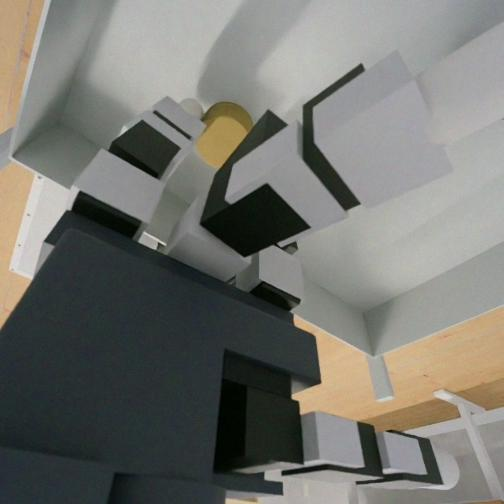

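Call:
move(
  joints={"hand_index_abd": -0.30, "hand_ring_abd": 0.30, "hand_current_limit": 0.15},
  cameras=["wrist_camera"],
)

Scene clock: 413.97 s.
move: off_target
base_odometry: x=-0.604 y=+1.221 heading=+1.168
base_tilt: forward=+0.1 right=+0.3
base_status: not commanded
joint_positions: joint_1_rad=-0.001 joint_2_rad=+0.314 joint_3_rad=+3.127 joint_4_rad=-1.212 joint_5_rad=-0.023 joint_6_rad=-1.582 joint_7_rad=+3.143 hand_index_mcp=+0.755 hand_index_abd=-0.159 hand_index_pip=+0.578 hand_index_dip=+0.699 hand_middle_mcp=-0.592 hand_middle_abd=+0.205 hand_middle_pip=+0.577 hand_middle_dip=+0.699 hand_ring_mcp=+0.754 hand_ring_abd=+0.147 hand_ring_pip=+0.576 hand_ring_dip=+0.694 hand_thumb_cmc=+0.712 hand_thumb_axl=+0.676 hand_thumb_mcp=+0.227 hand_thumb_ipl=+0.166 hand_current_limit=+0.150 hand_speed=-0.800
joint_status: hand_index_abd off_target (ended at -0.159, target -0.300); hand_ring_abd off_target (ended at +0.147, target +0.300); the others done
hand_state: goal,blocked,goal,goal,goal,overload,goal,goal,goal,blocked,goal,goal,goal,goal,goal,goal
index_mcp_current_ma: 0
index_abd_current_ma: 290
index_pip_current_ma: 0
index_dip_current_ma: 0
middle_mcp_current_ma: 3
middle_abd_current_ma: 0
middle_pip_current_ma: 0
middle_dip_current_ma: 0
ring_mcp_current_ma: 0
ring_abd_current_ma: -316
ring_pip_current_ma: 0
ring_dip_current_ma: 0
thumb_cmc_current_ma: 0
thumb_axl_current_ma: 0
thumb_mcp_current_ma: -1
thumb_ipl_current_ma: 0
hand_goal_index_mcp: 0.754
hand_goal_index_abd: -0.300
hand_goal_index_pip: 0.576
hand_goal_index_dip: 0.696
hand_goal_middle_mcp: -0.600
hand_goal_middle_abd: 0.000
hand_goal_middle_pip: 0.576
hand_goal_middle_dip: 0.696
hand_goal_ring_mcp: 0.754
hand_goal_ring_abd: 0.300
hand_goal_ring_pip: 0.576
hand_goal_ring_dip: 0.696
hand_goal_thumb_cmc: 0.710
hand_goal_thumb_axl: 0.678
hand_goal_thumb_mcp: 0.230
hand_goal_thumb_ipl: 0.168
motor_effort: joint_1_rad=+0(1) joint_2_rad=-23(24) joint_3_rad=+0(1) joint_4_rad=+14(14) joint_5_rad=+0(0) joint_6_rad=+1(1) joint_7_rad=-1(1)
hand_pose: x=+0.6581 y=-0.0070 z=+0.7971 quat_wxyz=(-0.002, -0.701, -0.713, -0.022) (m; base frame)
hand_target: x=+0.6721 y=-0.0079 z=+0.8074 quat_wxyz=(-0.019, -0.690, -0.722, -0.048) (m; base frame)
hand_status: not commanded
pictures: wrist_camera
Images, in order (width x height): wrist_camera 504x504.

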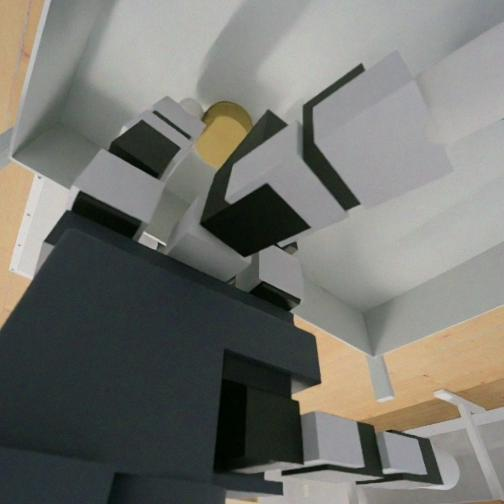

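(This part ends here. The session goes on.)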